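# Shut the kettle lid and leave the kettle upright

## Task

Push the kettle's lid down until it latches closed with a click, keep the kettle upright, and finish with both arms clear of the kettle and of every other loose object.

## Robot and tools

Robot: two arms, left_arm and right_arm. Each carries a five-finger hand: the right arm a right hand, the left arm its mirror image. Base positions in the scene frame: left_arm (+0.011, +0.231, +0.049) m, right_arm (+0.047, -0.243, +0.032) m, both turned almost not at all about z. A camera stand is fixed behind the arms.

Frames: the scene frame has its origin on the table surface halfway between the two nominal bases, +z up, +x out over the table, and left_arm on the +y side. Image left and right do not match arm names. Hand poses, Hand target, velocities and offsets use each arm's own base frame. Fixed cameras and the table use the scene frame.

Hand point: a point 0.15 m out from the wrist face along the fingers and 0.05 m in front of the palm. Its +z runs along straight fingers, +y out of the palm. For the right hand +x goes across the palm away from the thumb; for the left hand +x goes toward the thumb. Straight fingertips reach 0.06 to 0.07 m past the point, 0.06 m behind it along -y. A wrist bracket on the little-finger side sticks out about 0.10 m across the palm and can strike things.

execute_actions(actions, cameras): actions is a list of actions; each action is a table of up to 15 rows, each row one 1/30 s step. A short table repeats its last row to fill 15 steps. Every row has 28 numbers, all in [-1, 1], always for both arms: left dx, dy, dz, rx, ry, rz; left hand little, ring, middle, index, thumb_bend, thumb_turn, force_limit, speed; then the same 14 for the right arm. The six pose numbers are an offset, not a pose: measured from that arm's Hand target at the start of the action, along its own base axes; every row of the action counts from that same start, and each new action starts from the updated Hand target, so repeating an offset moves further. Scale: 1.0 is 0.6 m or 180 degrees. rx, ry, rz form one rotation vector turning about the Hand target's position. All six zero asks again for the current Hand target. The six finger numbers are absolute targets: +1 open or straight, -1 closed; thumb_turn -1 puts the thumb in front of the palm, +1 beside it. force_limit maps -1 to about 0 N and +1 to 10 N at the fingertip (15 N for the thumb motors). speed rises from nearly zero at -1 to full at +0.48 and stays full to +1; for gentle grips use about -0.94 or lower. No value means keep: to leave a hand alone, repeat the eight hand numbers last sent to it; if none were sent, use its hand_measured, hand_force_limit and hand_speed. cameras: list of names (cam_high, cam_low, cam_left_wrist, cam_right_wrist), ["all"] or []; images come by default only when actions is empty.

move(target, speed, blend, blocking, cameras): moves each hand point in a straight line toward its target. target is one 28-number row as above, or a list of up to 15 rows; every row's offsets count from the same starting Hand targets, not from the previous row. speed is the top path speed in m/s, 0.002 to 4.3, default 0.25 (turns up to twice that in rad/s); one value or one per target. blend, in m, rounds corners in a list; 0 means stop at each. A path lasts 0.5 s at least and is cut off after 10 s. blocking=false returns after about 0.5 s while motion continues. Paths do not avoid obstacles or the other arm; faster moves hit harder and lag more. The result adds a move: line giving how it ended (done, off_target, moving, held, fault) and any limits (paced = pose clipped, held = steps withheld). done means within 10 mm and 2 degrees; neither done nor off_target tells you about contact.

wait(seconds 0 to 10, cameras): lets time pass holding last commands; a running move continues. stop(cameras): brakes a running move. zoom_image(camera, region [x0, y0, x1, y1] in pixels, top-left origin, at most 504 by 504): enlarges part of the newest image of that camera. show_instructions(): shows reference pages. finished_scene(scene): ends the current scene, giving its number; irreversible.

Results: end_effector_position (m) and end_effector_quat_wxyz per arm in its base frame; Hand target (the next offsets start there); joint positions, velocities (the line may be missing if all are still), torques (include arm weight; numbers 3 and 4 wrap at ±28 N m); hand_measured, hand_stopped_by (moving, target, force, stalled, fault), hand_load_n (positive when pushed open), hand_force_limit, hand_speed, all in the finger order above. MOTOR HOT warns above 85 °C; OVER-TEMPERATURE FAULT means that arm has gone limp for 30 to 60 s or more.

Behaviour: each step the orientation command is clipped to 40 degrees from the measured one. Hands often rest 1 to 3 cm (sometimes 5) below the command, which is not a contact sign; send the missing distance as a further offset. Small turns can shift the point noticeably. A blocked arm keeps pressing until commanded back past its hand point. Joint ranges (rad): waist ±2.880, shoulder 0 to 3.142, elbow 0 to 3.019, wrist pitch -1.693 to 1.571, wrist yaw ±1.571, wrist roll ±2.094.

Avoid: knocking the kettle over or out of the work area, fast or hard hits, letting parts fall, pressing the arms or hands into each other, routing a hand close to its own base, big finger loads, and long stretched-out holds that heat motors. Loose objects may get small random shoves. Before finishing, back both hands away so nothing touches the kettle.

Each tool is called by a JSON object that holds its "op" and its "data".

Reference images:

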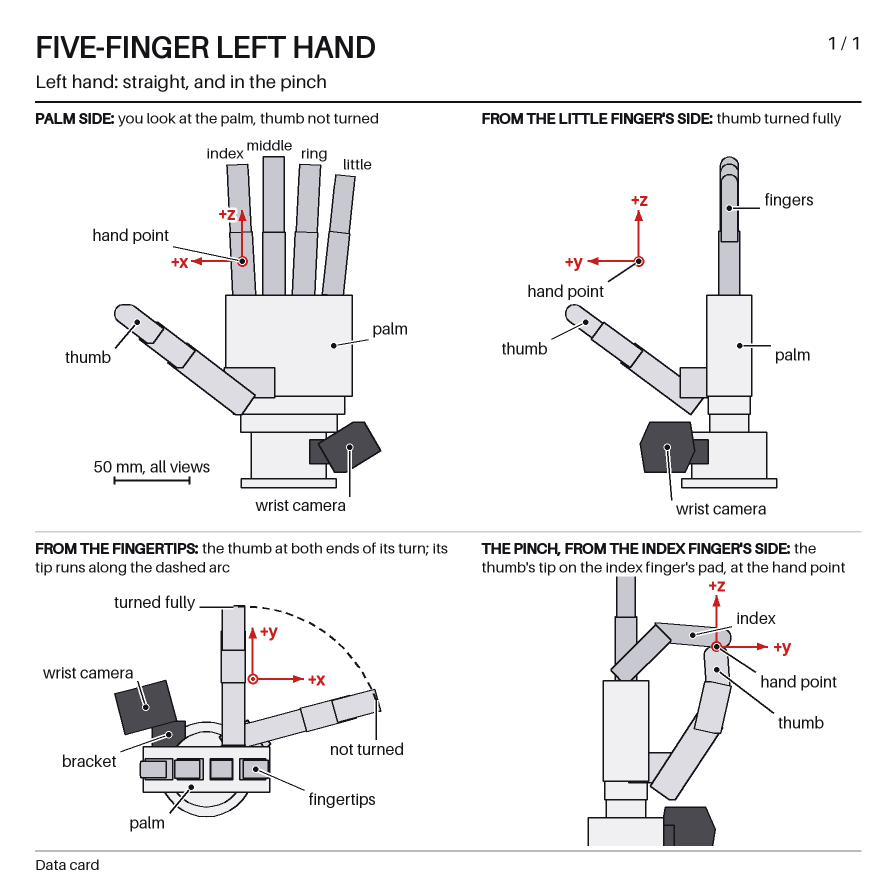

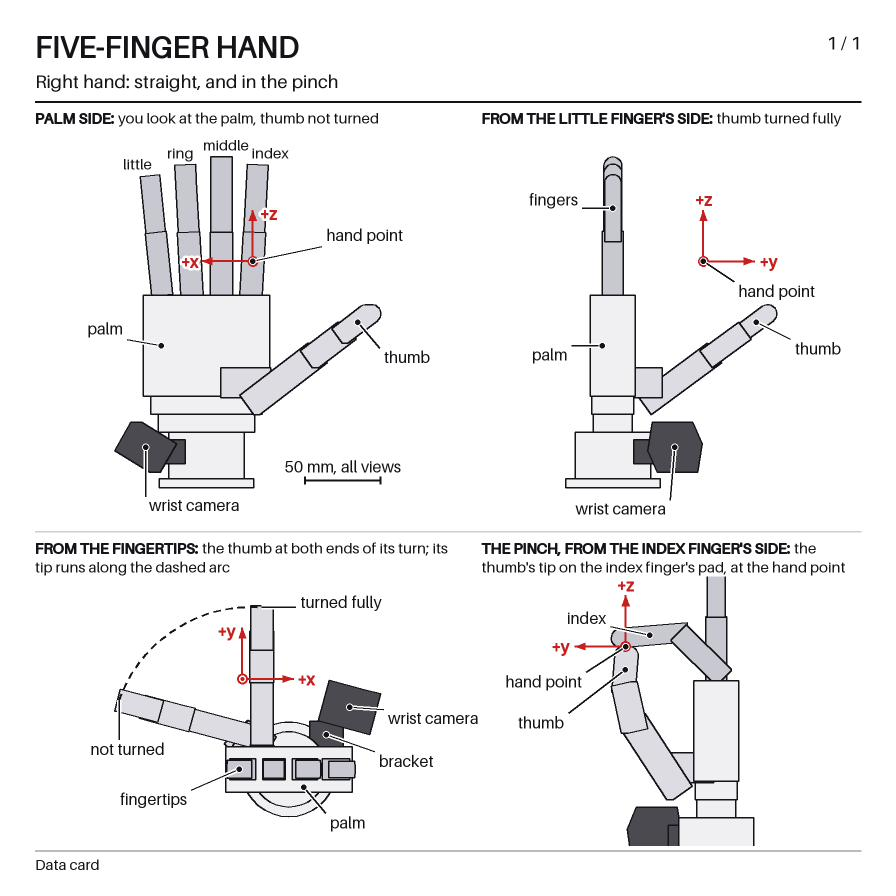

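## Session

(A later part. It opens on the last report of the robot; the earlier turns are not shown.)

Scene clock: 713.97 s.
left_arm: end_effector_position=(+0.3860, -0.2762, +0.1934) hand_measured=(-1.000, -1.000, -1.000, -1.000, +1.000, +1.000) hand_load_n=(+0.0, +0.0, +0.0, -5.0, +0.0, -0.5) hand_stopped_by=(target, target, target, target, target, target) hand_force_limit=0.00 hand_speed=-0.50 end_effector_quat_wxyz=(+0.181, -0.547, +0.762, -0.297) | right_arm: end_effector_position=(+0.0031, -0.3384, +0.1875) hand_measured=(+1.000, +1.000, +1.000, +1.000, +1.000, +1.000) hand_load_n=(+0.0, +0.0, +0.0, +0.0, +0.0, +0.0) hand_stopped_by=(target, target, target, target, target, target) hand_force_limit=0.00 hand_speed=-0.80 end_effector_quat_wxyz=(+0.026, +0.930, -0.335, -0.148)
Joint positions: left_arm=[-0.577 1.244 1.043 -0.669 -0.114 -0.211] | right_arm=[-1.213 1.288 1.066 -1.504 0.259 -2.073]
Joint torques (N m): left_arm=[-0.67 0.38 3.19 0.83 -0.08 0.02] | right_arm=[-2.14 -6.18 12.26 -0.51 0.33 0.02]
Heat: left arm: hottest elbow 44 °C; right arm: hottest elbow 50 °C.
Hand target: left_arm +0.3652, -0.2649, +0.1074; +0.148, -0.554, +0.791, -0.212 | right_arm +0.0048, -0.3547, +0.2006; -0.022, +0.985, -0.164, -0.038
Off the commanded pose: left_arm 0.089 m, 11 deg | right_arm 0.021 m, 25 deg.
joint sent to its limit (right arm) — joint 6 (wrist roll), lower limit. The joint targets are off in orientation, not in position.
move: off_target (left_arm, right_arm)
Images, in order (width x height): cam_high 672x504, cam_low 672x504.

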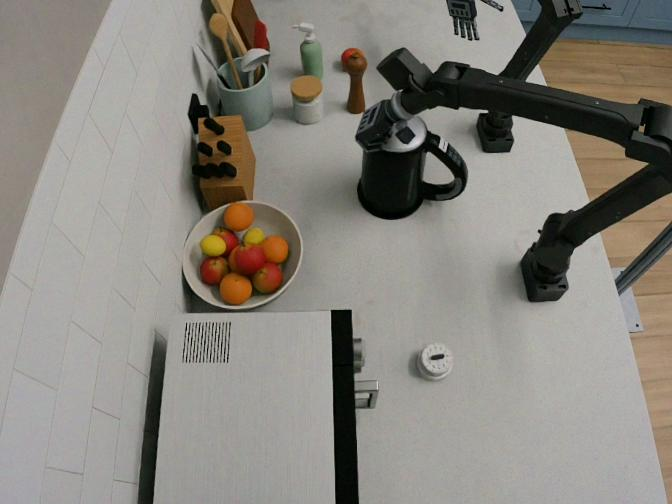

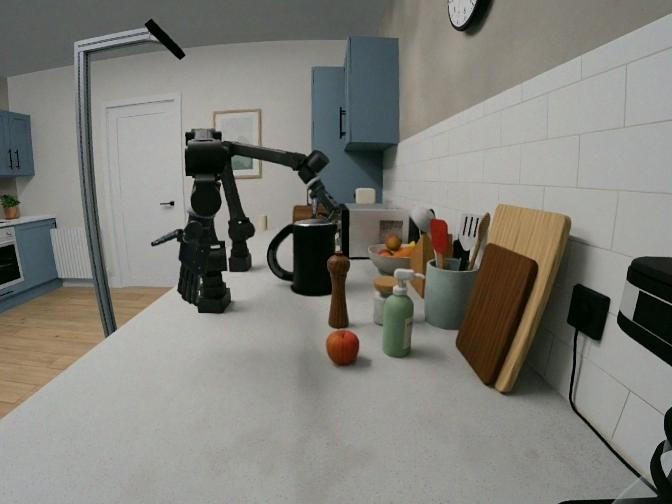

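{"op": "move", "data": {"target": [[0.01,-0.01,0.20,0,0,0,-1,-1,-1,-1,1,1,0,-0.5, 0,0,0,0,0,0,1,1,1,1,1,1,0,-0.8],[-0.03,0.05,0.34,0,0,0,-1,-1,-1,-1,1,1,0,-0.5, 0,0,0,0,0,0,1,1,1,1,1,1,0,-0.8],[-0.25,0.30,0.37,0,0,0,-1,-1,-1,-1,1,1,0,-0.5, 0,0,0,0,0,0,1,1,1,1,1,1,0,-0.8]], "speed": [0.12,0.25,0.25], "blend": 0.02, "cameras": ["cam_low", "cam_high"]}}

{"op": "zoom_image", "data": {"camera": "cam_high", "region": [350, 90, 450, 190]}}

{"op": "zoom_image", "data": {"camera": "cam_low", "region": [285, 205, 345, 245]}}

Scene clock: 729.60 s.
left_arm: end_effector_position=(+0.2166, -0.0873, +0.3341) hand_measured=(-1.000, -1.000, -1.000, -1.000, +1.000, +1.000) hand_load_n=(+0.0, +0.0, +0.0, +0.0, +0.0, +0.0) hand_stopped_by=(target, target, target, target, target, target) hand_force_limit=0.00 hand_speed=-0.50 end_effector_quat_wxyz=(+0.154, -0.553, +0.789, -0.220) | right_arm: end_effector_position=(+0.0031, -0.3384, +0.1875) hand_measured=(+1.000, +1.000, +1.000, +1.000, +1.000, +1.000) hand_load_n=(+0.0, +0.0, +0.0, +0.0, -0.5, +0.0) hand_stopped_by=(target, target, target, target, target, target) hand_force_limit=0.00 hand_speed=-0.80 end_effector_quat_wxyz=(+0.026, +0.930, -0.335, -0.148)
Joint positions: left_arm=[-0.223 0.77 1.179 -1.44 0.064 0.106] | right_arm=[-1.213 1.288 1.066 -1.504 0.259 -2.073]
Joint torques (N m): left_arm=[0.09 0.15 7.68 1.01 0.13 0.04] | right_arm=[-2.37 -6.12 12.22 -0.51 0.32 0]
Heat: left arm: hottest elbow 43 °C; right arm: hottest elbow 51 °C.
Hand target: left_arm +0.2152, -0.0850, +0.3294; +0.148, -0.554, +0.791, -0.212 | right_arm +0.0048, -0.3547, +0.2006; -0.022, +0.985, -0.164, -0.038
Off the commanded pose: left_arm 0.005 m, 1 deg | right_arm 0.021 m, 25 deg.
joint sent to its limit (right arm) — joint 6 (wrist roll), lower limit. The joint targets are off in orientation, not in position.
move: off_target (right_arm)
Images, in order (width x height): cam_high 672x504, cam_low 672x504.

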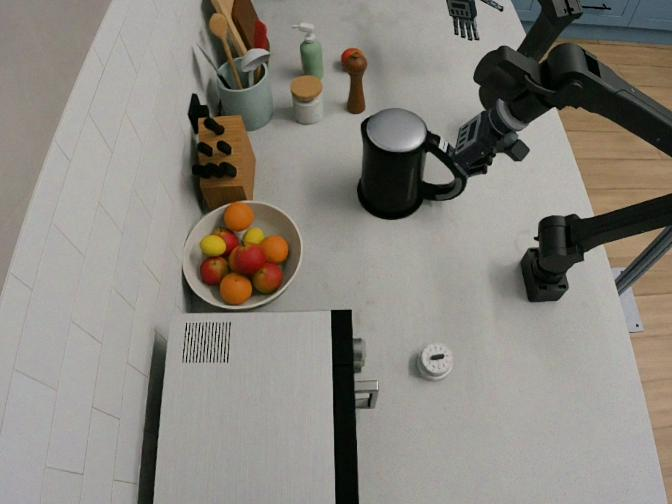

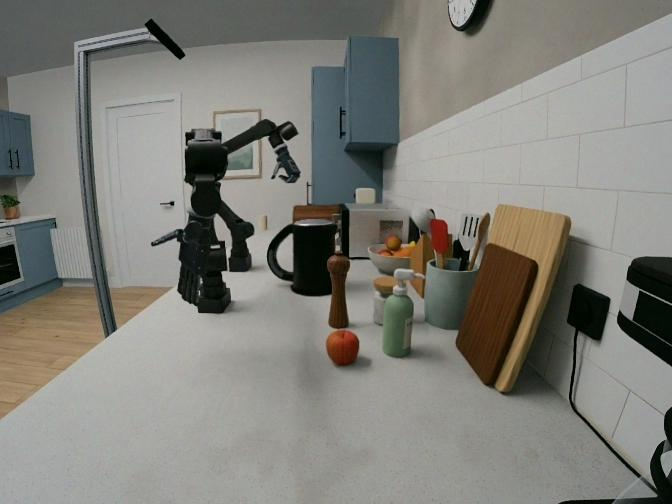

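Scaled by 5.040.

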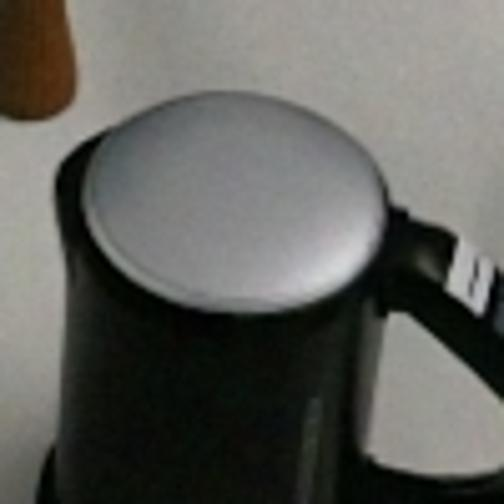

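Scaled by 8.400.

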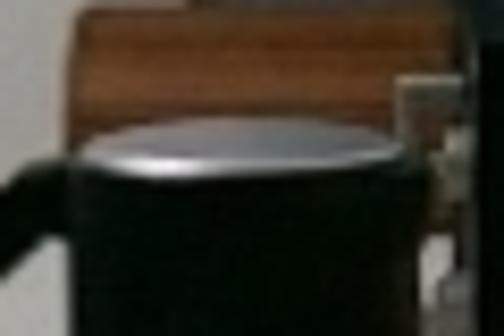

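{"op": "finished_scene", "data": {"scene": 1}}

The scene is finished: the task was done.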